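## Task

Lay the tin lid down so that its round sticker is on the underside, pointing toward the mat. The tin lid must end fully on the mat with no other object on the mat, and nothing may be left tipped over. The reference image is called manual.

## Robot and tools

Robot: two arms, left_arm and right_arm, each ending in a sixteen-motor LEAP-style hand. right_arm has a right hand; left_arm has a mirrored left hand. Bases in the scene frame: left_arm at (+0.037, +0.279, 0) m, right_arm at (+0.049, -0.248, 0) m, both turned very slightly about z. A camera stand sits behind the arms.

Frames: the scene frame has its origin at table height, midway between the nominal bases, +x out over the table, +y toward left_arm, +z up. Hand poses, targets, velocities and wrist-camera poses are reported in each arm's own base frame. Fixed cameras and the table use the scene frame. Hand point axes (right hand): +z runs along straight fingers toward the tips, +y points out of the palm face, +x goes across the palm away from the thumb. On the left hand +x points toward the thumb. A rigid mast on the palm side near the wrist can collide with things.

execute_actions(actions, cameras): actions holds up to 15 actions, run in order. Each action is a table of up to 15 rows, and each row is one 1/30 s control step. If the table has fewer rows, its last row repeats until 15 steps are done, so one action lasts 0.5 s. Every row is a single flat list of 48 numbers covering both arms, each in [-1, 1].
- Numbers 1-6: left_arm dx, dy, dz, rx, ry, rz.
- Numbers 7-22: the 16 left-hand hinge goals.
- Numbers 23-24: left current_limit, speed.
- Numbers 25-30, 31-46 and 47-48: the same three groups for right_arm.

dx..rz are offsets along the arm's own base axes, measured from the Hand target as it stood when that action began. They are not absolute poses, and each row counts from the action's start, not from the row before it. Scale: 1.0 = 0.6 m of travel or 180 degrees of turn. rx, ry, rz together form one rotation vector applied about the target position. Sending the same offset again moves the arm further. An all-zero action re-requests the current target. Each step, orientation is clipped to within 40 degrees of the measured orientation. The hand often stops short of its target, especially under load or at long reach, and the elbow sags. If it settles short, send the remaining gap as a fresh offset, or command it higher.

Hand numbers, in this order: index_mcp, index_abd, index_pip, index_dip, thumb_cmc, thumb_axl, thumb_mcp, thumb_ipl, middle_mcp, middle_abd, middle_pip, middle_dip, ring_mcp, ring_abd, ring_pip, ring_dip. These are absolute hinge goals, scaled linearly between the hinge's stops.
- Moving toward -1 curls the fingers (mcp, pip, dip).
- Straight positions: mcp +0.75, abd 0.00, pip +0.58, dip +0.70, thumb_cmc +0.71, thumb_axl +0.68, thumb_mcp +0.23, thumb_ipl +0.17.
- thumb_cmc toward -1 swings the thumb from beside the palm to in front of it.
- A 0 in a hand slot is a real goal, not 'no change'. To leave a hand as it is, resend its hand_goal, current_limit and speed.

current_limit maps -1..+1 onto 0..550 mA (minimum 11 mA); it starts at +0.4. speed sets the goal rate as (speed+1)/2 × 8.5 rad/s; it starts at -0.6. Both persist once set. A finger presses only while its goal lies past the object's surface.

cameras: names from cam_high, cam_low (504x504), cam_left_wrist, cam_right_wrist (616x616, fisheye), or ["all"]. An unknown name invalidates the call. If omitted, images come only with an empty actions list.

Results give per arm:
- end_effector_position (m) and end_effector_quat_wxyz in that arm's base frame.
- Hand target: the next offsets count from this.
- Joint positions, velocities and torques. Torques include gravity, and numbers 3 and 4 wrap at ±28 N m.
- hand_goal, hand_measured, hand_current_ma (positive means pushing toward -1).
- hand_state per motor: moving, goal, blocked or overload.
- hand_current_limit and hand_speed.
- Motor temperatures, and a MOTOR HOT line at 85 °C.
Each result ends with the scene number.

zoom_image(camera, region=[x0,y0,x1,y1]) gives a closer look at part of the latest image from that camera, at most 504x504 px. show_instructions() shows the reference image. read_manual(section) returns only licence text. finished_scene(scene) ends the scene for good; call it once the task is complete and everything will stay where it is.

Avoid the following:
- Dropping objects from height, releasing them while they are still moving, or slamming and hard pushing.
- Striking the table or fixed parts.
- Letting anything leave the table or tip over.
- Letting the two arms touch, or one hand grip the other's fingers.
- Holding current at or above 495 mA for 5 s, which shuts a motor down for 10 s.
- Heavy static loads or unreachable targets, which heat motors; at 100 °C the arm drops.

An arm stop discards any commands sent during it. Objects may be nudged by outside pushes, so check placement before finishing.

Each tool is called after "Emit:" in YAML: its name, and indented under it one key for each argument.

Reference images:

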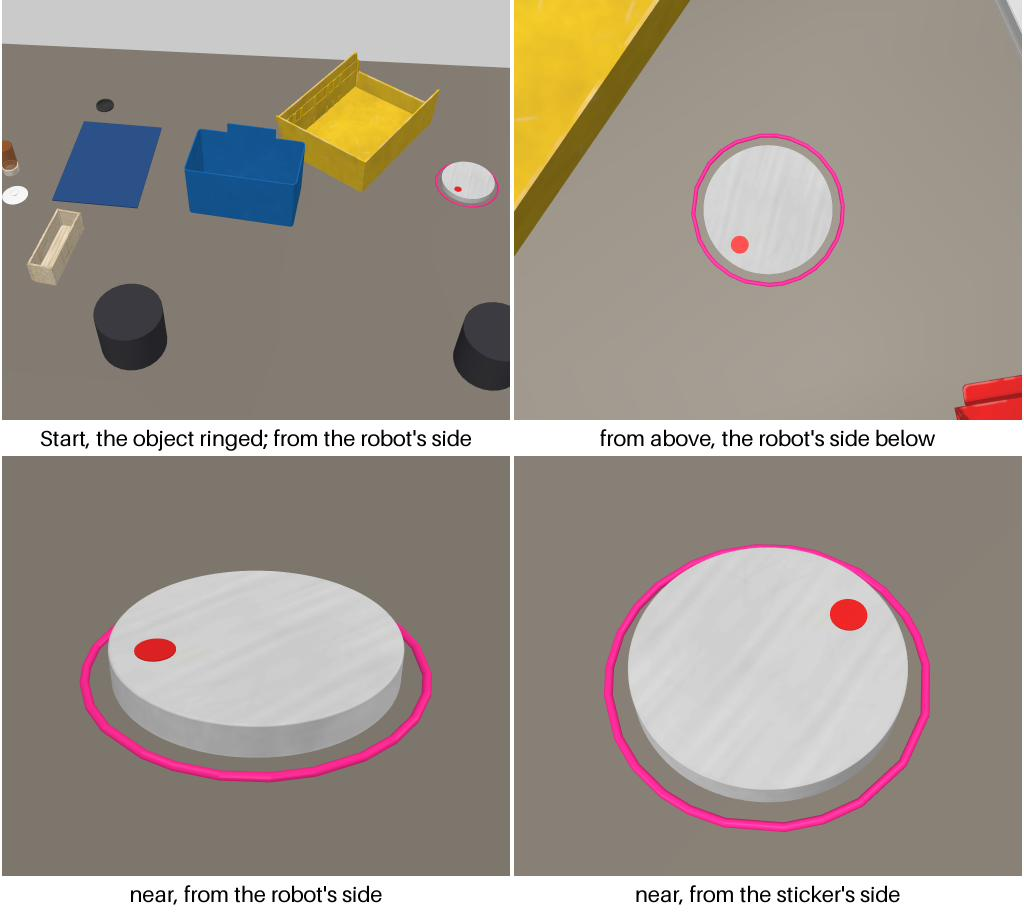

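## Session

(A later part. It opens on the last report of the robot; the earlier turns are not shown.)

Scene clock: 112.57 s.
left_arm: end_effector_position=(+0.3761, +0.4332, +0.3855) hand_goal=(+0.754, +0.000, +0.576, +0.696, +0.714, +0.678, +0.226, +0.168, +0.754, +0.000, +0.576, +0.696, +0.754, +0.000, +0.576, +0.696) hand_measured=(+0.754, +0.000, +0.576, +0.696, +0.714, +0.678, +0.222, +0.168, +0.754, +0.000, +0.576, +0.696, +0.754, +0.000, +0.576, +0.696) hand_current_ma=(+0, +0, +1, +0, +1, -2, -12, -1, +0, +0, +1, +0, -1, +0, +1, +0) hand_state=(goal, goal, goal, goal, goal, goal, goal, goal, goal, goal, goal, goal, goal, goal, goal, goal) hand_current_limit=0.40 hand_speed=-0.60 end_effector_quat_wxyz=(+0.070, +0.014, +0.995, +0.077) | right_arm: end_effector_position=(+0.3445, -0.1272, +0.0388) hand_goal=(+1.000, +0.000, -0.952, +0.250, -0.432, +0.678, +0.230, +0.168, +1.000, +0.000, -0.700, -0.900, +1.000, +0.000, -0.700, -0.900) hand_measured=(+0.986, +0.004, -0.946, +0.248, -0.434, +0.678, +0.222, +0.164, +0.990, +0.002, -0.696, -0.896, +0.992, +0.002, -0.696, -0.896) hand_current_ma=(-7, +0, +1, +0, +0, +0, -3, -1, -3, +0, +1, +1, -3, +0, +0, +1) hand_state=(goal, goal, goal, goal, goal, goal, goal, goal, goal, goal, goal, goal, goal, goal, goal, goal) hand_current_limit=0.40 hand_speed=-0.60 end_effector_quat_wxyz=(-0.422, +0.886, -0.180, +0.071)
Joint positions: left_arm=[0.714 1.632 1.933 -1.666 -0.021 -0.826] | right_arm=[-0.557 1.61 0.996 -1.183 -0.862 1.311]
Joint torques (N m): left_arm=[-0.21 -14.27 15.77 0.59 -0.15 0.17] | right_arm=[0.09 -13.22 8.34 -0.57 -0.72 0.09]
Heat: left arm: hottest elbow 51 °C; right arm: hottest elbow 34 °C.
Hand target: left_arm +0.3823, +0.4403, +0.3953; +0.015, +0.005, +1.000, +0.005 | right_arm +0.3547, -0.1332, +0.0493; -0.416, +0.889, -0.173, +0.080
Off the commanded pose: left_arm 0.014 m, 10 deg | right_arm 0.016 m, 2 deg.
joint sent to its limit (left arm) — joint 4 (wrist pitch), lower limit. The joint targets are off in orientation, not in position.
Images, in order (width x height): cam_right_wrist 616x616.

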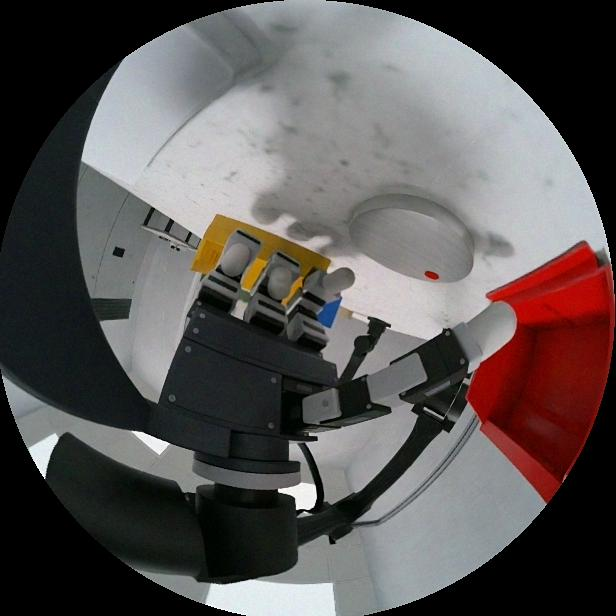

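Emit:
execute_actions:
  actions:
    - [[0,0,0,0,0,0,0.754,0,0.576,0.696,0.714,0.678,0.226,0.168,0.754,0,0.576,0.696,0.754,0,0.576,0.696,0.4,-0.6,-0.003,0.003,-0.06,0,0,0,1,0,-0.953,0.25,-0.433,0.678,0.23,0.168,1,0,-0.7,-0.9,1,0,-0.7,-0.9,0.4,-0.6]]
    - [[0,0,0,0,0,0,0.754,0,0.576,0.696,0.714,0.678,0.226,0.168,0.754,0,0.576,0.696,0.754,0,0.576,0.696,0.4,-0.6,0,0,-0.035,0,0,0,1,0,-0.953,0.25,-0.433,0.678,0.23,0.168,1,0,-0.7,-0.9,1,0,-0.7,-0.9,0.4,-0.6]]
  cameras: ["cam_high","cam_low","cam_right_wrist"]

Emit:
zoom_image:
  camera: "cam_right_wrist"
  region: [250, 150, 550, 450]

Emit:
zoom_image:
  camera: "cam_low"
  region: [100, 80, 240, 220]

Scene clock: 114.97 s.
left_arm: end_effector_position=(+0.3761, +0.4332, +0.3855) hand_goal=(+0.754, +0.000, +0.576, +0.696, +0.714, +0.678, +0.226, +0.168, +0.754, +0.000, +0.576, +0.696, +0.754, +0.000, +0.576, +0.696) hand_measured=(+0.754, +0.000, +0.576, +0.696, +0.714, +0.678, +0.222, +0.168, +0.754, +0.000, +0.576, +0.696, +0.754, +0.000, +0.576, +0.696) hand_current_ma=(+0, +0, +1, +0, +1, -2, -12, -1, +0, +0, +1, +0, -1, +0, +1, +0) hand_state=(goal, goal, goal, goal, goal, goal, goal, goal, goal, goal, goal, goal, goal, goal, goal, goal) hand_current_limit=0.40 hand_speed=-0.60 end_effector_quat_wxyz=(+0.070, +0.014, +0.995, +0.077) | right_arm: end_effector_position=(+0.3570, -0.1332, +0.0119) hand_goal=(+1.000, +0.000, -0.952, +0.250, -0.432, +0.678, +0.230, +0.168, +1.000, +0.000, -0.700, -0.900, +1.000, +0.000, -0.700, -0.900) hand_measured=(+0.986, +0.000, -0.962, +0.242, -0.434, +0.678, +0.222, +0.164, +0.990, +0.002, -0.696, -0.896, +1.000, +0.002, -0.698, -0.896) hand_current_ma=(-6, +0, -3, -2, +0, +0, -3, -1, -3, +0, +1, +1, +0, +0, +0, +1) hand_state=(goal, goal, goal, goal, goal, goal, goal, goal, goal, goal, goal, goal, goal, goal, goal, goal) hand_current_limit=0.40 hand_speed=-0.60 end_effector_quat_wxyz=(-0.417, +0.888, -0.169, +0.095)
Joint positions: left_arm=[0.714 1.632 1.933 -1.666 -0.021 -0.826] | right_arm=[-0.557 1.654 0.971 -1.061 -0.87 1.31]
Joint torques (N m): left_arm=[-0.38 -14.15 15.77 0.57 -0.15 0.17] | right_arm=[-0.21 -9.35 4.93 1.4 -0.44 0.08]
Heat: left arm: hottest elbow 51 °C; right arm: hottest elbow 34 °C.
Hand target: left_arm +0.3823, +0.4403, +0.3953; +0.015, +0.005, +1.000, +0.005 | right_arm +0.3528, -0.1314, -0.0077; -0.416, +0.889, -0.173, +0.080
Off the commanded pose: left_arm 0.014 m, 10 deg | right_arm 0.020 m, 2 deg.
joint sent to its limit (left arm) — joint 4 (wrist pitch), lower limit. The joint targets are off in orientation, not in position.
Images, in order (width x height): cam_high 504x504, cam_low 504x504, cam_right_wrist 616x616.

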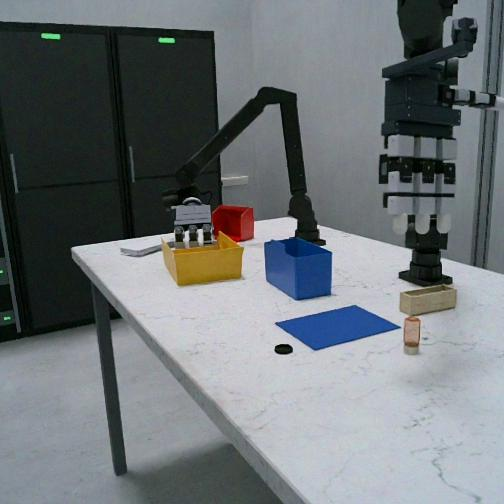

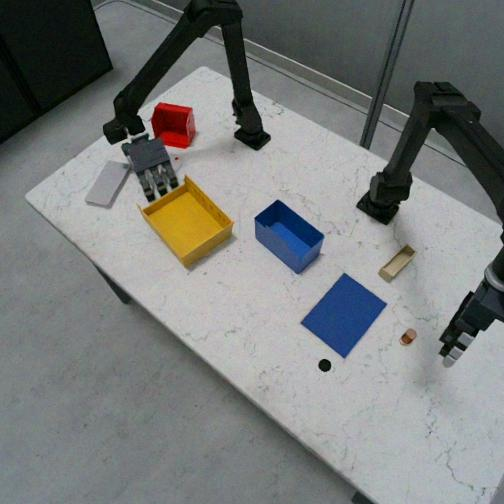

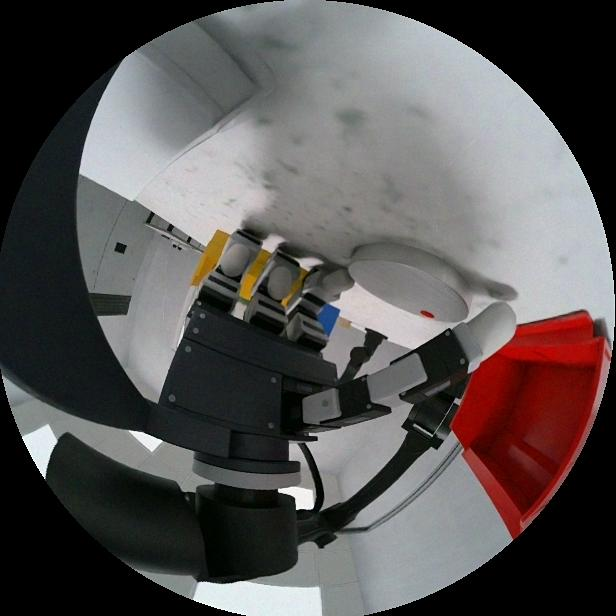

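Scaled by 1.680 from the camera's 616x616 image, which has a finer 880x880 frame.

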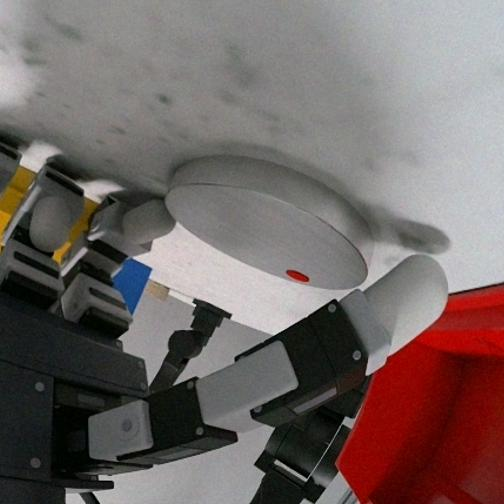

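Scaled by 3.600 from the camera's 504x504 image, which has a finer 720x720 frame.

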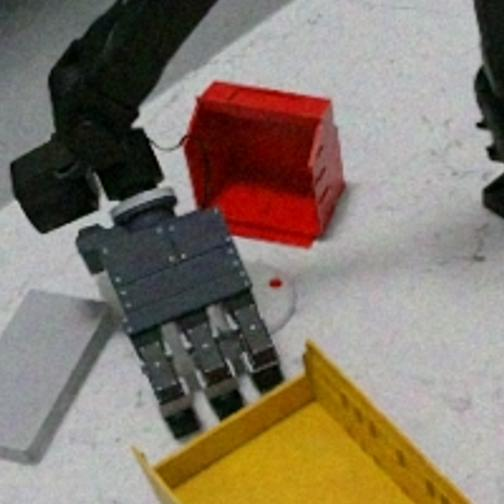

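Emit:
execute_actions:
  actions:
    - [[0,0,0,0,0,0,0.754,0,0.576,0.696,0.714,0.678,0.226,0.168,0.754,0,0.576,0.696,0.754,0,0.576,0.696,0.4,-0.6,-0.003,0.003,-0.02,0,0,0,1,0,-0.953,0.25,-0.433,0.678,0.23,0.168,1,0,-0.7,-0.9,1,0,-0.7,-0.9,0.4,-0.6]]
  cameras: ["cam_right_wrist"]

Emit:
zoom_image:
  camera: "cam_right_wrist"
  region: [300, 200, 550, 450]

Scene clock: 116.47 s.
left_arm: end_effector_position=(+0.3761, +0.4332, +0.3855) hand_goal=(+0.754, +0.000, +0.576, +0.696, +0.714, +0.678, +0.226, +0.168, +0.754, +0.000, +0.576, +0.696, +0.754, +0.000, +0.576, +0.696) hand_measured=(+0.754, +0.000, +0.576, +0.696, +0.714, +0.678, +0.222, +0.168, +0.754, +0.000, +0.576, +0.696, +0.754, +0.000, +0.576, +0.696) hand_current_ma=(+0, +0, +1, +0, +1, -2, -12, -1, +0, +0, +1, +0, -1, +0, +1, +0) hand_state=(goal, goal, goal, goal, goal, goal, goal, goal, goal, goal, goal, goal, goal, goal, goal, goal) hand_current_limit=0.40 hand_speed=-0.60 end_effector_quat_wxyz=(+0.070, +0.014, +0.995, +0.077) | right_arm: end_effector_position=(+0.3586, -0.1318, +0.0089) hand_goal=(+1.000, +0.000, -0.952, +0.250, -0.432, +0.678, +0.230, +0.168, +1.000, +0.000, -0.700, -0.900, +1.000, +0.000, -0.700, -0.900) hand_measured=(+0.984, -0.002, -0.986, +0.232, -0.434, +0.678, +0.222, +0.164, +0.994, +0.002, -0.696, -0.896, +1.000, +0.004, -0.700, -0.896) hand_current_ma=(-7, +0, -28, -9, +0, +0, -3, -1, -1, +0, +0, +1, +0, +0, +0, +1) hand_state=(goal, goal, blocked, goal, goal, goal, goal, goal, goal, goal, goal, goal, goal, goal, goal, goal) hand_current_limit=0.40 hand_speed=-0.60 end_effector_quat_wxyz=(-0.419, +0.886, -0.167, +0.103)
Joint positions: left_arm=[0.714 1.632 1.933 -1.666 -0.021 -0.826] | right_arm=[-0.557 1.654 0.959 -1.036 -0.882 1.31]
Joint torques (N m): left_arm=[-0.21 -14.1 15.8 0.59 -0.15 0.19] | right_arm=[0.15 -8 4.33 1.66 -0.05 0.08]
Heat: left arm: hottest elbow 51 °C; right arm: hottest elbow 34 °C.
Hand target: left_arm +0.3823, +0.4403, +0.3953; +0.015, +0.005, +1.000, +0.005 | right_arm +0.3509, -0.1296, -0.0198; -0.416, +0.889, -0.173, +0.080
Off the commanded pose: left_arm 0.014 m, 10 deg | right_arm 0.030 m, 3 deg.
joint sent to its limit (left arm) — joint 4 (wrist pitch), lower limit. The joint targets are off in orientation, not in position.
Images, in order (width x height): cam_right_wrist 616x616.

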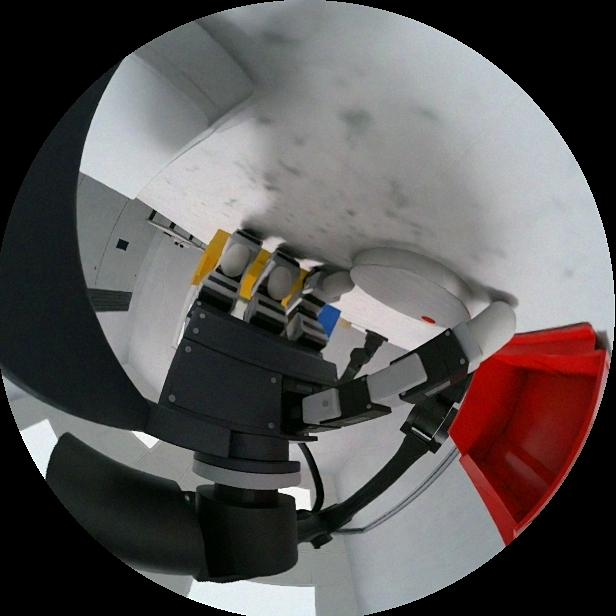

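Scaled by 2.016 from the camera's 616x616 image, which has a finer 880x880 frame.

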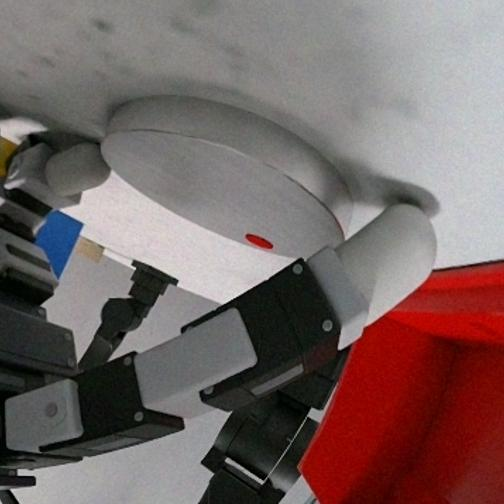

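Emit:
execute_actions:
  actions:
    - [[0,0,0,0,0,0,0.754,0,0.576,0.696,0.714,0.678,0.226,0.168,0.754,0,0.576,0.696,0.754,0,0.576,0.696,0.4,-0.6,0.003,-0.004,0.02,0,0,0,1,0,-0.96,0.2,-0.433,0.678,0.08,0.15,1,0,-0.7,-0.9,1,0,-0.7,-0.9,0.4,-0.9]]
    - [[0,0,0,0,0,0,0.754,0,0.576,0.696,0.714,0.678,0.226,0.168,0.754,0,0.576,0.696,0.754,0,0.576,0.696,0.4,-0.6,0,0,0,0,0,0,0.97,0,-1,0.15,-0.433,0.678,0,0.1,1,0,-0.7,-0.9,1,0,-0.7,-0.9,0.4,-0.9]]
  cameras: ["cam_right_wrist"]

Emit:
zoom_image:
  camera: "cam_right_wrist"
  region: [300, 200, 550, 450]

Scene clock: 118.30 s.
left_arm: end_effector_position=(+0.3761, +0.4332, +0.3855) hand_goal=(+0.754, +0.000, +0.576, +0.696, +0.714, +0.678, +0.226, +0.168, +0.754, +0.000, +0.576, +0.696, +0.754, +0.000, +0.576, +0.696) hand_measured=(+0.754, +0.000, +0.576, +0.696, +0.714, +0.678, +0.222, +0.168, +0.754, +0.000, +0.576, +0.696, +0.754, +0.000, +0.576, +0.696) hand_current_ma=(+0, +0, +1, +0, +1, -2, -12, -1, +0, +0, +1, +0, -1, +0, +1, +0) hand_state=(goal, goal, goal, goal, goal, goal, goal, goal, goal, goal, goal, goal, goal, goal, goal, goal) hand_current_limit=0.40 hand_speed=-0.60 end_effector_quat_wxyz=(+0.070, +0.014, +0.995, +0.077) | right_arm: end_effector_position=(+0.3587, -0.1322, +0.0092) hand_goal=(+0.970, +0.000, -1.000, +0.150, -0.432, +0.678, +0.000, +0.100, +1.000, +0.000, -0.700, -0.900, +1.000, +0.000, -0.700, -0.900) hand_measured=(+0.986, -0.002, -0.992, +0.154, -0.432, +0.678, +0.176, +0.172, +0.996, +0.002, -0.696, -0.896, +1.000, +0.006, -0.692, -0.896) hand_current_ma=(+8, +0, +2, +1, +0, +0, +385, +177, -1, +0, +0, +1, +0, +1, +2, +1) hand_state=(goal, goal, goal, goal, goal, goal, blocked, blocked, goal, goal, goal, goal, goal, goal, goal, goal) hand_current_limit=0.40 hand_speed=-0.90 end_effector_quat_wxyz=(-0.419, +0.887, -0.166, +0.102)
Joint positions: left_arm=[0.714 1.632 1.933 -1.666 -0.021 -0.826] | right_arm=[-0.557 1.654 0.961 -1.039 -0.88 1.309]
Joint torques (N m): left_arm=[-0.15 -14.15 15.76 0.59 -0.15 0.18] | right_arm=[-0.21 -9 5.63 0.32 -0.12 0.08]
Heat: left arm: hottest elbow 51 °C; right arm: hottest elbow 34 °C.
Hand target: left_arm +0.3823, +0.4403, +0.3953; +0.015, +0.005, +1.000, +0.005 | right_arm +0.3529, -0.1321, -0.0077; -0.416, +0.889, -0.173, +0.080
Off the commanded pose: left_arm 0.014 m, 10 deg | right_arm 0.018 m, 3 deg.
joint sent to its limit (left arm) — joint 4 (wrist pitch), lower limit. The joint targets are off in orientation, not in position.
Images, in order (width x height): cam_right_wrist 616x616.

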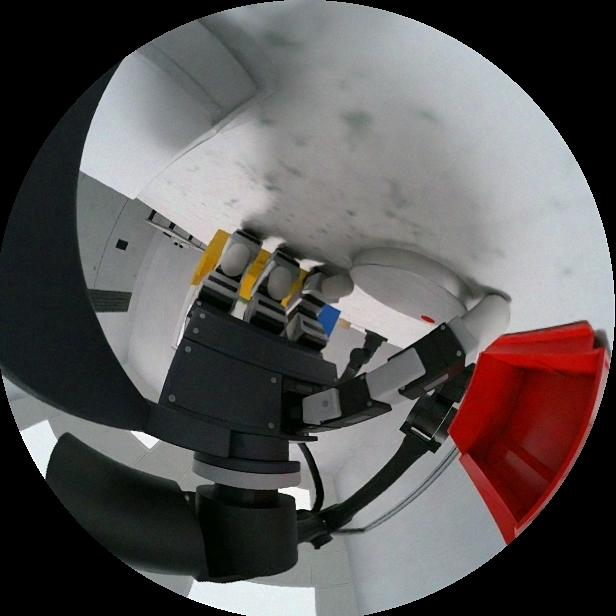

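Scaled by 2.016 from the camera's 616x616 image, which has a finer 880x880 frame.

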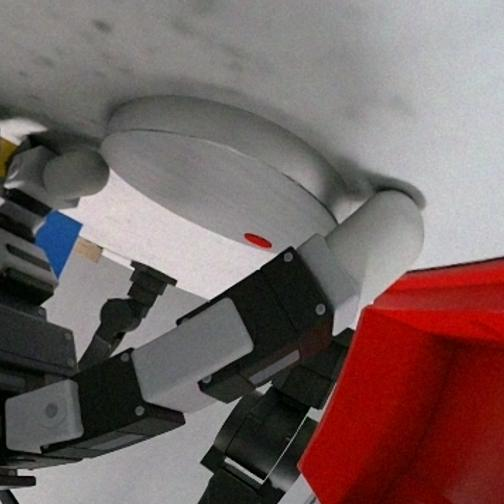

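Emit:
execute_actions:
  actions:
    - [[0,0,0,0,0,0,0.754,0,0.576,0.696,0.714,0.678,0.226,0.168,0.754,0,0.576,0.696,0.754,0,0.576,0.696,0.4,-0.6,0,0,0.02,0,0,0,0.88,0,-1,-0.1,-0.433,0.678,-0.05,0.05,1,0,-0.7,-0.9,1,0,-0.7,-0.9,0.5,-0.88]]
    - [[0,0,0,0,0,0,0.754,0,0.576,0.696,0.714,0.678,0.226,0.168,0.754,0,0.576,0.696,0.754,0,0.576,0.696,0.4,-0.6,0,0,0.07,0,0,0,0.88,0,-1,-0.1,-0.433,0.678,-0.05,0.05,1,0,-0.7,-0.9,1,0,-0.7,-0.9,0.5,-0.88]]
  cameras: ["cam_right_wrist","cam_low"]

Emit:
zoom_image:
  camera: "cam_right_wrist"
  region: [300, 150, 550, 400]

Scene clock: 120.13 s.
left_arm: end_effector_position=(+0.3761, +0.4332, +0.3855) hand_goal=(+0.754, +0.000, +0.576, +0.696, +0.714, +0.678, +0.226, +0.168, +0.754, +0.000, +0.576, +0.696, +0.754, +0.000, +0.576, +0.696) hand_measured=(+0.754, +0.000, +0.576, +0.696, +0.714, +0.678, +0.222, +0.168, +0.754, +0.000, +0.576, +0.696, +0.754, +0.000, +0.576, +0.696) hand_current_ma=(+0, +0, +1, +0, +1, -2, -12, -1, +0, +0, +1, +0, -1, +0, +1, +0) hand_state=(goal, goal, goal, goal, goal, goal, goal, goal, goal, goal, goal, goal, goal, goal, goal, goal) hand_current_limit=0.40 hand_speed=-0.60 end_effector_quat_wxyz=(+0.070, +0.014, +0.995, +0.077) | right_arm: end_effector_position=(+0.3411, -0.1263, +0.0344) hand_goal=(+0.880, +0.000, -1.000, -0.100, -0.432, +0.678, -0.050, +0.050, +1.000, +0.000, -0.700, -0.900, +1.000, +0.000, -0.700, -0.900) hand_measured=(+0.878, -0.002, -0.996, -0.096, -0.436, +0.678, -0.048, +0.052, +0.994, +0.002, -0.696, -0.896, +0.996, +0.002, -0.696, -0.896) hand_current_ma=(+0, +0, +1, +1, -1, +0, +0, +0, -1, +0, +0, +1, -1, +0, +1, +1) hand_state=(goal, goal, goal, goal, goal, goal, goal, goal, goal, goal, goal, goal, goal, goal, goal, goal) hand_current_limit=0.50 hand_speed=-0.88 end_effector_quat_wxyz=(-0.420, +0.887, -0.182, +0.068)
Joint positions: left_arm=[0.714 1.632 1.933 -1.666 -0.021 -0.826] | right_arm=[-0.557 1.612 0.984 -1.173 -0.857 1.313]
Joint torques (N m): left_arm=[-0.32 -14.21 15.76 0.64 -0.15 0.19] | right_arm=[-0.38 -12.81 8.47 -0.24 -0.93 0.01]
Heat: left arm: hottest elbow 51 °C; right arm: hottest elbow 34 °C.
Hand target: left_arm +0.3823, +0.4403, +0.3953; +0.015, +0.005, +1.000, +0.005 | right_arm +0.3527, -0.1320, +0.0463; -0.416, +0.889, -0.173, +0.080
Off the commanded pose: left_arm 0.014 m, 10 deg | right_arm 0.018 m, 2 deg.
joint sent to its limit (left arm) — joint 4 (wrist pitch), lower limit. The joint targets are off in orientation, not in position.
Images, in order (width x height): cam_low 504x504, cam_right_wrist 616x616.

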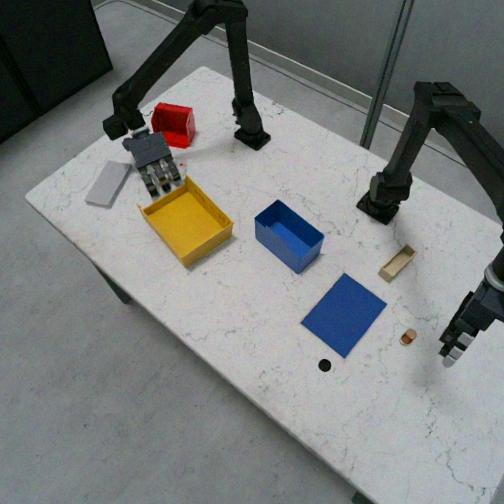

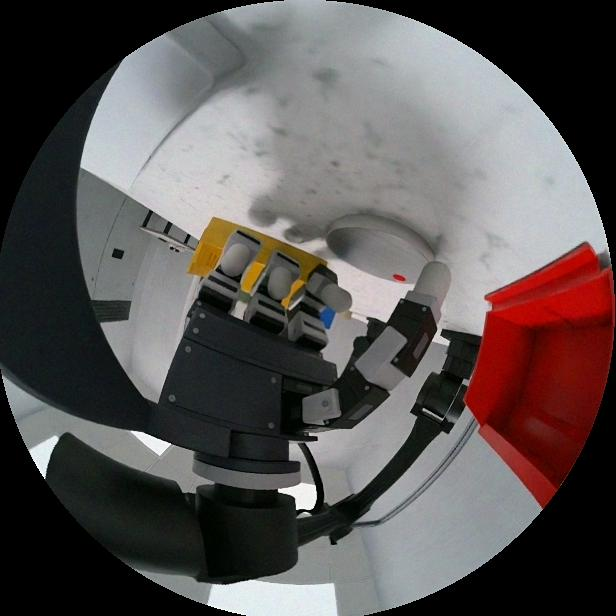

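Scaled by 2.016 from the camera's 616x616 image, which has a finer 880x880 frame.

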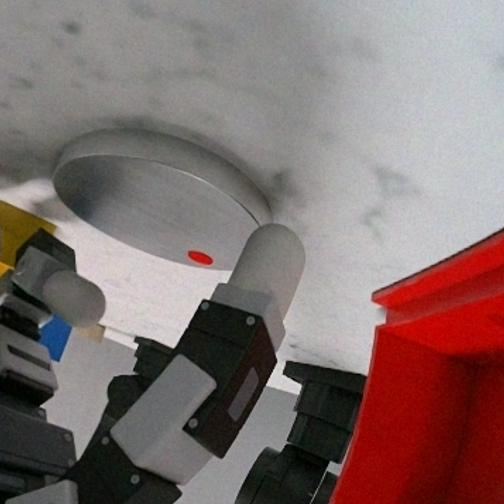

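Emit:
execute_actions:
  actions:
    - [[0,0,0,0,0,0,0.754,0,0.576,0.696,0.714,0.678,0.226,0.168,0.754,0,0.576,0.696,0.754,0,0.576,0.696,0.4,-0.6,0.01,0,0,0,0,0,1,0,-0.9,0.3,-0.433,0.678,0.23,0.168,1,0,-0.7,-0.9,1,0,-0.7,-0.9,0.4,-0.7]]
    - [[0,0,0,0,0,0,0.754,0,0.576,0.696,0.714,0.678,0.226,0.168,0.754,0,0.576,0.696,0.754,0,0.576,0.696,0.4,-0.6,0,0,-0.08,0,0,0,1,0,-0.9,0.3,-0.433,0.678,0.23,0.168,1,0,-0.7,-0.9,1,0,-0.7,-0.9,0.4,-0.7]]
    - [[0,0,0,0,0,0,0.754,0,0.576,0.696,0.714,0.678,0.226,0.168,0.754,0,0.576,0.696,0.754,0,0.576,0.696,0.4,-0.6,0,0,-0.02,0,0,0,1,0,-0.9,0.3,-0.433,0.678,0.23,0.168,1,0,-0.7,-0.9,1,0,-0.7,-0.9,0.4,-0.7]]
    - [[0,0,0,0,0,0,0.754,0,0.576,0.696,0.714,0.678,0.226,0.168,0.754,0,0.576,0.696,0.754,0,0.576,0.696,0.4,-0.6,-0.03,-0.08,0,0,0,0,1,0,-0.9,0.3,-0.433,0.678,0.23,0.168,1,0,-0.7,-0.9,1,0,-0.7,-0.9,0.4,-0.7]]
  cameras: ["cam_right_wrist","cam_low"]

Emit:
zoom_image:
  camera: "cam_right_wrist"
  region: [300, 150, 550, 400]

Emit:
zoom_image:
  camera: "cam_low"
  region: [100, 80, 240, 220]

Scene clock: 125.23 s.
left_arm: end_effector_position=(+0.3761, +0.4332, +0.3855) hand_goal=(+0.754, +0.000, +0.576, +0.696, +0.714, +0.678, +0.226, +0.168, +0.754, +0.000, +0.576, +0.696, +0.754, +0.000, +0.576, +0.696) hand_measured=(+0.754, +0.000, +0.576, +0.696, +0.714, +0.678, +0.222, +0.168, +0.754, +0.000, +0.576, +0.696, +0.754, +0.000, +0.576, +0.696) hand_current_ma=(+0, +0, +1, +0, +1, -2, -12, -1, +0, +0, +1, +0, -1, +0, +1, +0) hand_state=(goal, goal, goal, goal, goal, goal, goal, goal, goal, goal, goal, goal, goal, goal, goal, goal) hand_current_limit=0.40 hand_speed=-0.60 end_effector_quat_wxyz=(+0.070, +0.014, +0.995, +0.077) | right_arm: end_effector_position=(+0.3441, -0.1643, +0.0168) hand_goal=(+1.000, +0.000, -0.900, +0.300, -0.432, +0.678, +0.230, +0.168, +1.000, +0.000, -0.700, -0.900, +1.000, +0.000, -0.700, -0.900) hand_measured=(+1.000, -0.004, -0.994, +0.232, -0.436, +0.678, +0.224, +0.164, +0.994, +0.002, -0.696, -0.896, +0.996, +0.002, -0.696, -0.896) hand_current_ma=(+0, +0, -166, -98, -1, +0, -3, -1, -1, +0, +0, +1, -1, +0, +0, +1) hand_state=(goal, goal, blocked, blocked, goal, goal, goal, goal, goal, goal, goal, goal, goal, goal, goal, goal) hand_current_limit=0.40 hand_speed=-0.70 end_effector_quat_wxyz=(-0.428, +0.879, -0.189, +0.093)
Joint positions: left_arm=[0.714 1.632 1.933 -1.666 -0.021 -0.826] | right_arm=[-0.648 1.691 1.023 -1.179 -0.876 1.217]
Joint torques (N m): left_arm=[-0.38 -14.15 15.77 0.59 -0.15 0.18] | right_arm=[-2.2 -6.42 6.04 0.9 0.82 -0.5]
Heat: left arm: hottest elbow 51 °C; right arm: hottest elbow 34 °C.
Hand target: left_arm +0.3823, +0.4403, +0.3953; +0.015, +0.005, +1.000, +0.005 | right_arm +0.3408, -0.1800, -0.0138; -0.416, +0.889, -0.173, +0.080
Off the commanded pose: left_arm 0.014 m, 10 deg | right_arm 0.034 m, 3 deg.
joint sent to its limit (left arm) — joint 4 (wrist pitch), lower limit. The joint targets are off in orientation, not in position.
Images, in order (width x height): cam_low 504x504, cam_right_wrist 616x616.

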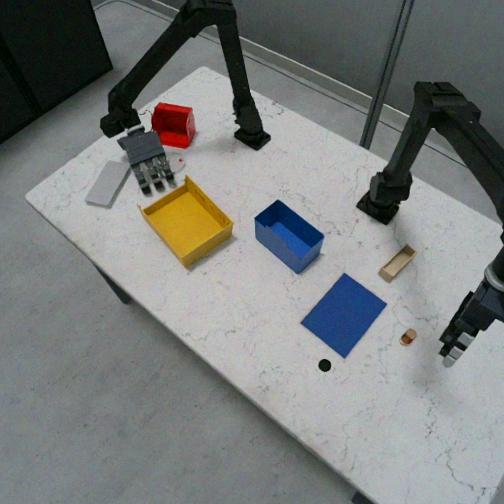

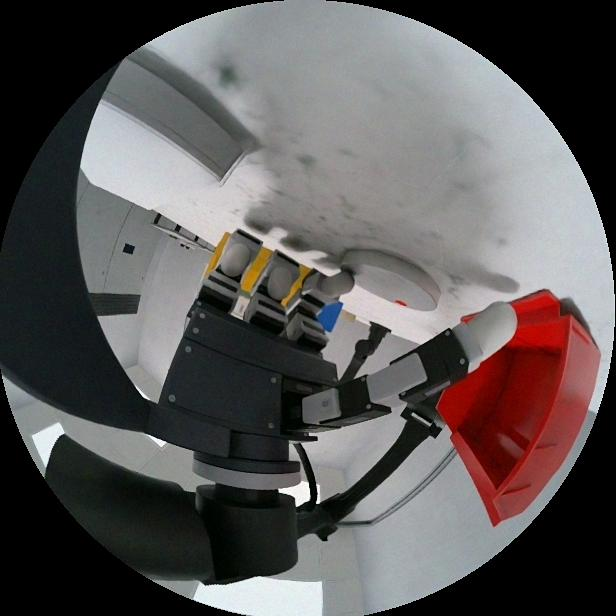

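Scaled by 2.016 from the camera's 616x616 image, which has a finer 880x880 frame.

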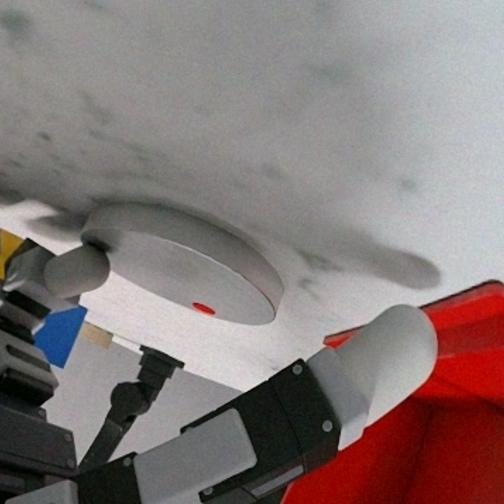

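Scaled by 3.600 from the camera's 504x504 image, which has a finer 720x720 frame.

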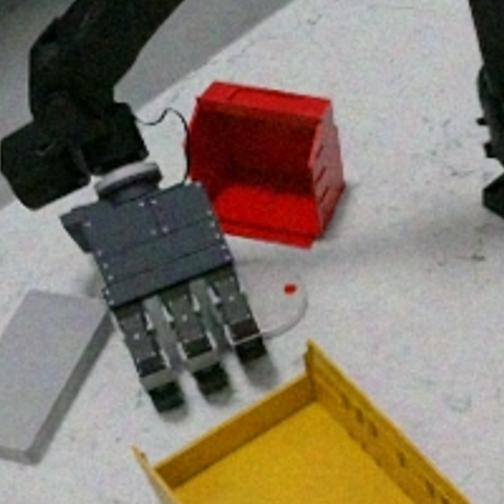

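Emit:
execute_actions:
  actions:
    - [[0,0,0,0,0,0,0.754,0,0.576,0.696,0.714,0.678,0.226,0.168,0.754,0,0.576,0.696,0.754,0,0.576,0.696,0.4,-0.6,0.01,0.01,0.2,0,0,0,1,0,-0.9,0.3,-0.2,0.678,0.23,0.168,1,0,-0.7,-0.9,1,0,-0.7,-0.9,0.4,-0.7]]
    - [[0,0,0,0,0,0,0.754,0,0.576,0.696,0.714,0.678,0.226,0.168,0.754,0,0.576,0.696,0.754,0,0.576,0.696,0.4,-0.6,-0.05,0,0.18,-0.13,0.0495,0.005,0.9,0,0.2,0.3,0.714,0.678,-0.3,0.1,1,0,0.2,0,0.9,0,0.2,0,0.4,-0.6]]
    - [[0,0,0,0,0,0,0.754,0,0.576,0.696,0.714,0.678,0.226,0.168,0.754,0,0.576,0.696,0.754,0,0.576,0.696,0.4,-0.6,-0.1,-0.05,0,-0.13,0.0495,0.005,0.754,0.28,0.576,0.7,0.714,0.678,-0.3,0.1,1,0,1,1,0.754,-0.28,0.576,0.7,0.4,-0.6]]
    - [[0,0,0,0,0,0,0.754,0,0.576,0.696,0.714,0.678,0.226,0.168,0.754,0,0.576,0.696,0.754,0,0.576,0.696,0.4,-0.6,-0.015,-0.01,0,0,0,0,0.754,0.28,0.576,0.7,0.714,0.678,-0.3,0.1,1,0,1,1,0.754,-0.28,0.576,0.7,0.4,-0.6]]
  cameras: ["cam_right_wrist","cam_low"]

Emit:
zoom_image:
  camera: "cam_right_wrist"
  region: [150, 100, 450, 400]

Emit:
zoom_image:
  camera: "cam_low"
  region: [100, 80, 240, 220]

Scene clock: 133.47 s.
left_arm: end_effector_position=(+0.3761, +0.4332, +0.3855) hand_goal=(+0.754, +0.000, +0.576, +0.696, +0.714, +0.678, +0.226, +0.168, +0.754, +0.000, +0.576, +0.696, +0.754, +0.000, +0.576, +0.696) hand_measured=(+0.754, +0.000, +0.576, +0.696, +0.714, +0.678, +0.222, +0.168, +0.754, +0.000, +0.576, +0.696, +0.754, +0.000, +0.576, +0.696) hand_current_ma=(+0, +0, +1, +0, +1, -2, -12, -1, +0, +0, +1, +0, -1, +0, +1, +0) hand_state=(goal, goal, goal, goal, goal, goal, goal, goal, goal, goal, goal, goal, goal, goal, goal, goal) hand_current_limit=0.40 hand_speed=-0.60 end_effector_quat_wxyz=(+0.070, +0.014, +0.995, +0.077) | right_arm: end_effector_position=(+0.2496, -0.2061, +0.2118) hand_goal=(+0.754, +0.280, +0.576, +0.700, +0.714, +0.678, -0.300, +0.100, +1.000, +0.000, +1.000, +1.000, +0.754, -0.280, +0.576, +0.700) hand_measured=(+0.752, +0.274, +0.572, +0.698, +0.712, +0.678, -0.302, +0.102, +0.994, +0.002, +0.992, +0.996, +0.752, -0.274, +0.572, +0.696) hand_current_ma=(+0, -1, -1, +0, +0, +0, +0, +0, -1, +0, -2, -1, +0, +1, +0, +0) hand_state=(goal, goal, goal, goal, goal, goal, goal, goal, goal, goal, goal, goal, goal, goal, goal, goal) hand_current_limit=0.40 hand_speed=-0.60 end_effector_quat_wxyz=(-0.005, +0.985, -0.172, -0.007)
Joint positions: left_arm=[0.714 1.632 1.933 -1.666 -0.021 -0.826] | right_arm=[-0.421 1.215 1.085 -1.456 -0.005 1.496]
Joint torques (N m): left_arm=[-0.26 -14.33 15.77 0.59 -0.15 0.17] | right_arm=[-1.32 -8.12 7.73 0.95 0.09 0.03]
Motor temperatures (°C): left_arm=[28 28 52 25 28 27] | right_arm=[30 31 34 27 27 29]
Heat: left arm: hottest elbow 52 °C; right arm: hottest elbow 34 °C.
Hand target: left_arm +0.3823, +0.4403, +0.3953; +0.015, +0.005, +1.000, +0.005 | right_arm +0.2478, -0.2100, +0.2143; -0.001, +0.985, -0.174, +0.001
Off the commanded pose: left_arm 0.014 m, 10 deg | right_arm 0.005 m, 1 deg.
joint sent to its limit (left arm) — joint 4 (wrist pitch), lower limit. The joint targets are off in orientation, not in position.
Images, in order (width x height): cam_low 504x504, cam_right_wrist 616x616.

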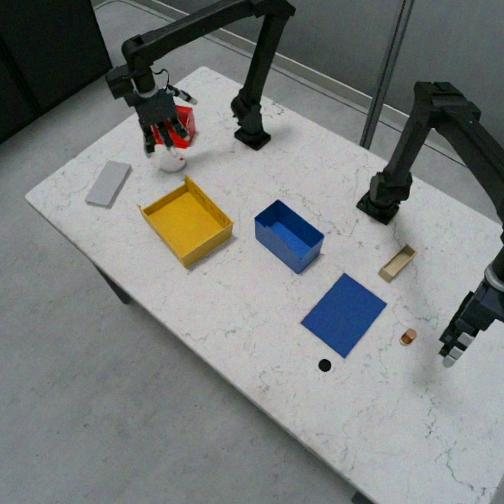

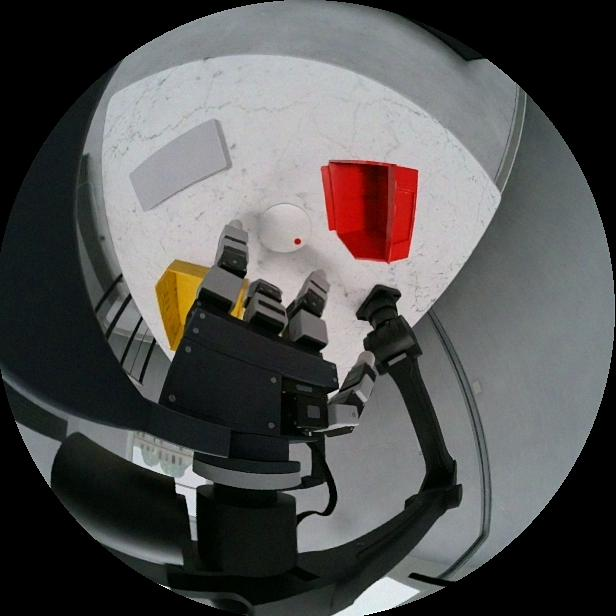

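Scaled by 1.680 from the camera's 616x616 image, which has a finer 880x880 frame.

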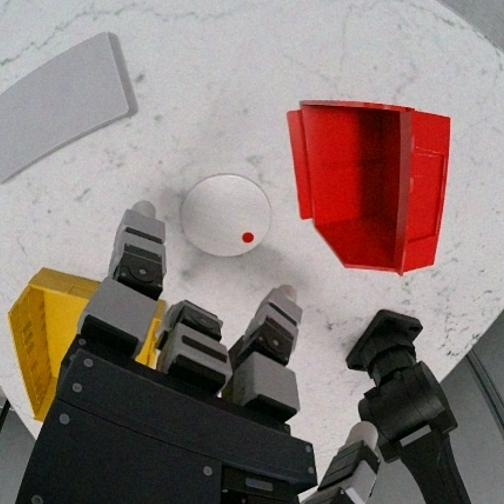

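Scaled by 3.600 from the camera's 504x504 image, which has a finer 720x720 frame.

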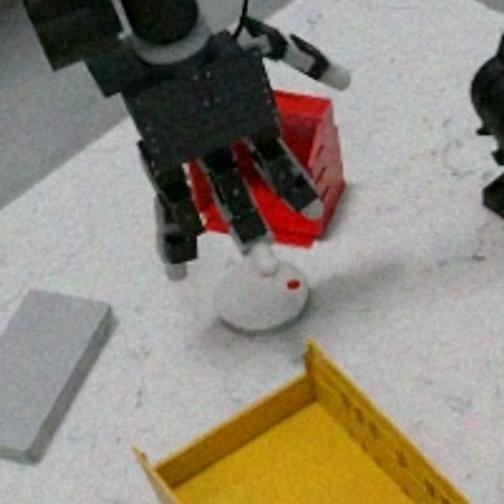

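Emit:
execute_actions:
  actions:
    - [[0,0,0,0,0,0,0.754,0,0.576,0.696,0.714,0.678,0.226,0.168,0.754,0,0.576,0.696,0.754,0,0.576,0.696,0.4,-0.6,0.003,0.002,-0.1,0,0,0,0.754,0.28,0.576,0.7,0.714,0.678,-0.3,0.1,1,0,1,1,0.754,-0.28,0.576,0.7,0.4,-0.6]]
    - [[0,0,0,0,0,0,0.754,0,0.576,0.696,0.714,0.678,0.226,0.168,0.754,0,0.576,0.696,0.754,0,0.576,0.696,0.4,-0.6,0,0,-0.045,0,0,0,0.754,0.28,0.576,0.7,0.714,0.678,-0.3,0.1,1,0,1,1,0.754,-0.28,0.576,0.7,0.4,-0.6]]
  cameras: ["cam_right_wrist","cam_low"]

Emit:
zoom_image:
  camera: "cam_right_wrist"
  region: [200, 150, 400, 350]

Emit:
zoom_image:
  camera: "cam_low"
  region: [110, 100, 230, 220]

Scene clock: 136.00 s.
left_arm: end_effector_position=(+0.3761, +0.4332, +0.3855) hand_goal=(+0.754, +0.000, +0.576, +0.696, +0.714, +0.678, +0.226, +0.168, +0.754, +0.000, +0.576, +0.696, +0.754, +0.000, +0.576, +0.696) hand_measured=(+0.754, +0.000, +0.576, +0.696, +0.714, +0.678, +0.222, +0.168, +0.754, +0.000, +0.576, +0.696, +0.754, +0.000, +0.576, +0.696) hand_current_ma=(+0, +0, +1, +0, +1, -2, -12, -1, +0, +0, +1, +0, -1, +0, +1, +0) hand_state=(goal, goal, goal, goal, goal, goal, goal, goal, goal, goal, goal, goal, goal, goal, goal, goal) hand_current_limit=0.40 hand_speed=-0.60 end_effector_quat_wxyz=(+0.070, +0.014, +0.995, +0.077) | right_arm: end_effector_position=(+0.2473, -0.2052, +0.1344) hand_goal=(+0.754, +0.280, +0.576, +0.700, +0.714, +0.678, -0.300, +0.100, +1.000, +0.000, +1.000, +1.000, +0.754, -0.280, +0.576, +0.700) hand_measured=(+0.752, +0.276, +0.572, +0.698, +0.712, +0.678, -0.302, +0.102, +0.994, +0.002, +0.994, +0.996, +0.752, -0.270, +0.574, +0.698) hand_current_ma=(+0, -1, +0, +0, +0, +0, +0, +0, -1, +0, -1, -1, +0, +2, +0, +0) hand_state=(goal, goal, goal, goal, goal, goal, goal, goal, goal, goal, goal, goal, goal, goal, goal, goal) hand_current_limit=0.40 hand_speed=-0.60 end_effector_quat_wxyz=(-0.002, +0.985, -0.172, +0.003)
Joint positions: left_arm=[0.714 1.632 1.933 -1.666 -0.021 -0.826] | right_arm=[-0.421 1.244 0.901 -1.222 -0.005 1.495]
Joint torques (N m): left_arm=[-0.21 -14.27 15.8 0.62 -0.15 0.17] | right_arm=[-0.85 -5.07 7.2 1.44 0.08 0.06]
Heat: left arm: hottest elbow 52 °C; right arm: hottest elbow 34 °C.
Hand target: left_arm +0.3823, +0.4403, +0.3953; +0.015, +0.005, +1.000, +0.005 | right_arm +0.2497, -0.2089, +0.1274; -0.001, +0.985, -0.174, +0.001
Off the commanded pose: left_arm 0.014 m, 10 deg | right_arm 0.008 m, 0 deg.
joint sent to its limit (left arm) — joint 4 (wrist pitch), lower limit. The joint targets are off in orientation, not in position.
Images, in order (width x height): cam_low 504x504, cam_right_wrist 616x616.

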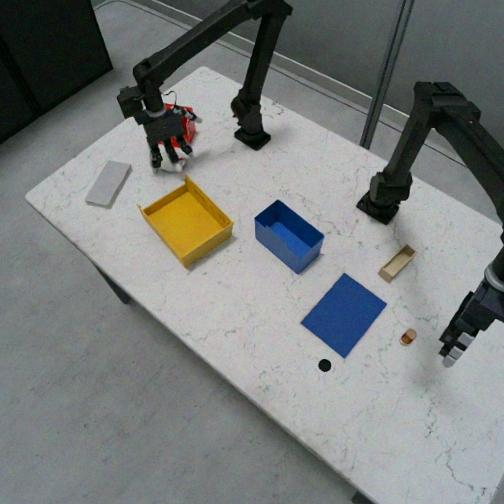

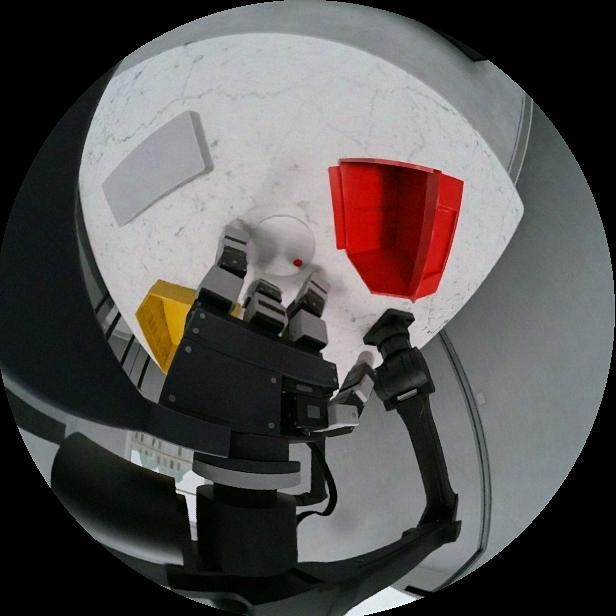

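Scaled by 2.520 from the camera's 616x616 image, which has a finer 880x880 frame.

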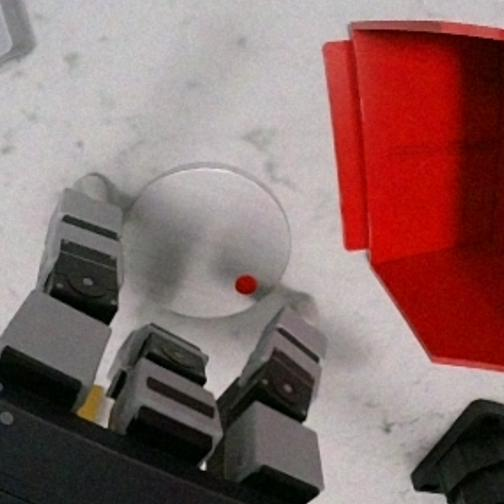

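Scaled by 4.200 from the camera's 504x504 image, which has a finer 720x720 frame.

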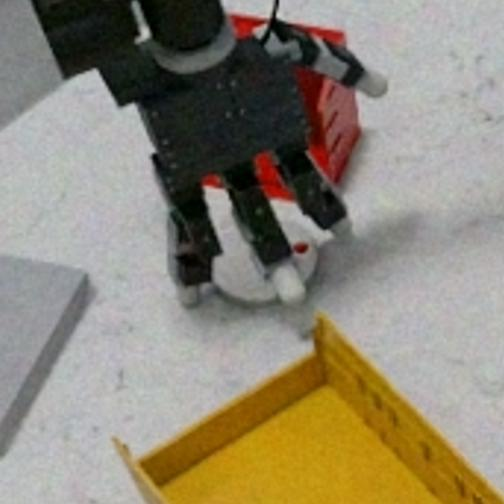

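Emit:
execute_actions:
  actions:
    - [[0,0,0,0,0,0,0.754,0,0.576,0.696,0.714,0.678,0.226,0.168,0.754,0,0.576,0.696,0.754,0,0.576,0.696,0.4,-0.6,-0.002,-0.009,-0.001,0,0,0,0.754,0.28,0.576,0.7,0.714,0.678,-0.3,0.1,1,0,1,1,0.754,-0.28,0.576,0.7,0.4,-0.9]]
    - [[0,0,0,0,0,0,0.754,0,0.576,0.696,0.714,0.678,0.226,0.168,0.754,0,0.576,0.696,0.754,0,0.576,0.696,0.4,-0.6,0,0,0,0,0,0,0.754,0.05,0.576,0.7,0.714,0.678,-0.3,0.1,1,0,1,1,0.754,-0.05,0.576,0.7,0.4,-0.92]]
    - [[0,0,0,0,0,0,0.754,0,0.576,0.696,0.714,0.678,0.226,0.168,0.754,0,0.576,0.696,0.754,0,0.576,0.696,0.4,-0.6,0,0,0,0,0,0,0.754,0.0,0.576,0.7,0.714,0.678,-0.3,0.1,1,0,1,1,0.754,0.0,0.576,0.7,0.4,-0.92]]
  cameras: ["cam_right_wrist"]

Emit:
zoom_image:
  camera: "cam_right_wrist"
  region: [200, 150, 400, 350]

Scene clock: 138.63 s.
left_arm: end_effector_position=(+0.3761, +0.4332, +0.3855) hand_goal=(+0.754, +0.000, +0.576, +0.696, +0.714, +0.678, +0.226, +0.168, +0.754, +0.000, +0.576, +0.696, +0.754, +0.000, +0.576, +0.696) hand_measured=(+0.754, +0.000, +0.576, +0.696, +0.714, +0.678, +0.222, +0.168, +0.754, +0.000, +0.576, +0.696, +0.754, +0.000, +0.576, +0.696) hand_current_ma=(+0, +0, +1, +0, +1, -2, -12, -1, +0, +0, +1, +0, -1, +0, +1, +0) hand_state=(goal, goal, goal, goal, goal, goal, goal, goal, goal, goal, goal, goal, goal, goal, goal, goal) hand_current_limit=0.40 hand_speed=-0.60 end_effector_quat_wxyz=(+0.070, +0.014, +0.995, +0.077) | right_arm: end_effector_position=(+0.2513, -0.2104, +0.1341) hand_goal=(+0.754, +0.000, +0.576, +0.700, +0.714, +0.678, -0.300, +0.100, +1.000, +0.000, +1.000, +1.000, +0.754, +0.000, +0.576, +0.700) hand_measured=(+0.752, +0.088, +0.572, +0.698, +0.712, +0.678, -0.302, +0.102, +0.994, +0.002, +0.994, +0.996, +0.764, -0.158, +0.582, +0.702) hand_current_ma=(+0, +117, +0, +0, +0, +0, +0, +0, -1, +0, -1, -1, +3, -331, +1, +0) hand_state=(goal, blocked, goal, goal, goal, goal, goal, goal, goal, goal, goal, goal, goal, blocked, goal, goal) hand_current_limit=0.40 hand_speed=-0.92 end_effector_quat_wxyz=(+0.001, +0.985, -0.170, +0.014)
Joint positions: left_arm=[0.714 1.632 1.933 -1.666 -0.021 -0.826] | right_arm=[-0.431 1.244 0.901 -1.2 -0.005 1.482]
Joint torques (N m): left_arm=[-0.38 -14.27 15.76 0.64 -0.15 0.18] | right_arm=[-1.08 -5.19 7.45 0.77 0.07 0]
Heat: left arm: hottest elbow 52 °C; right arm: hottest elbow 34 °C.
Hand target: left_arm +0.3823, +0.4403, +0.3953; +0.015, +0.005, +1.000, +0.005 | right_arm +0.2485, -0.2142, +0.1268; -0.001, +0.985, -0.174, +0.001
Off the commanded pose: left_arm 0.014 m, 10 deg | right_arm 0.009 m, 2 deg.
joint sent to its limit (left arm) — joint 4 (wrist pitch), lower limit. The joint targets are off in orientation, not in position.
Images, in order (width x height): cam_right_wrist 616x616.

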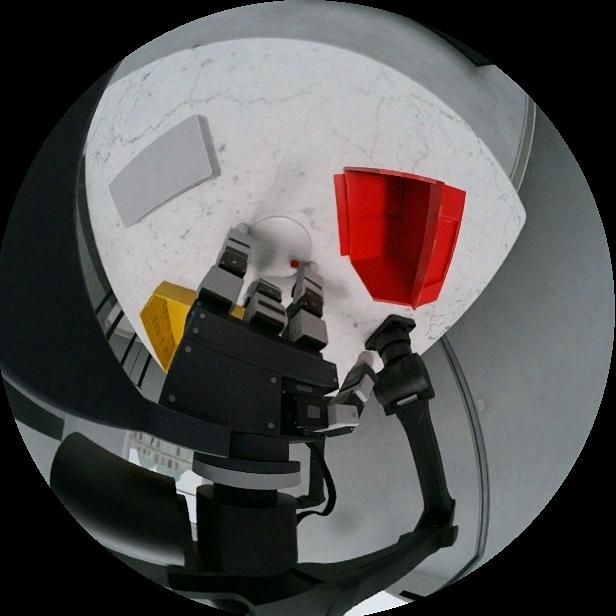

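Scaled by 2.520 from the camera's 616x616 image, which has a finer 880x880 frame.

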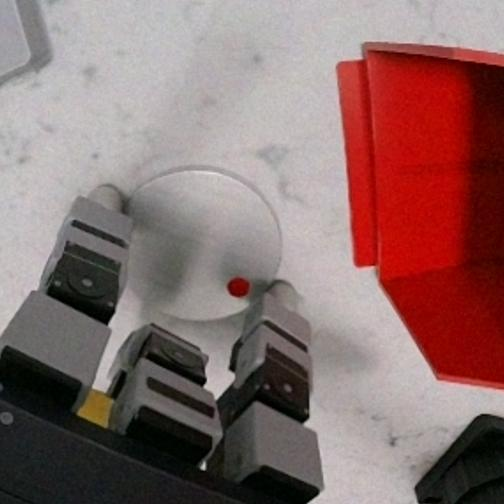

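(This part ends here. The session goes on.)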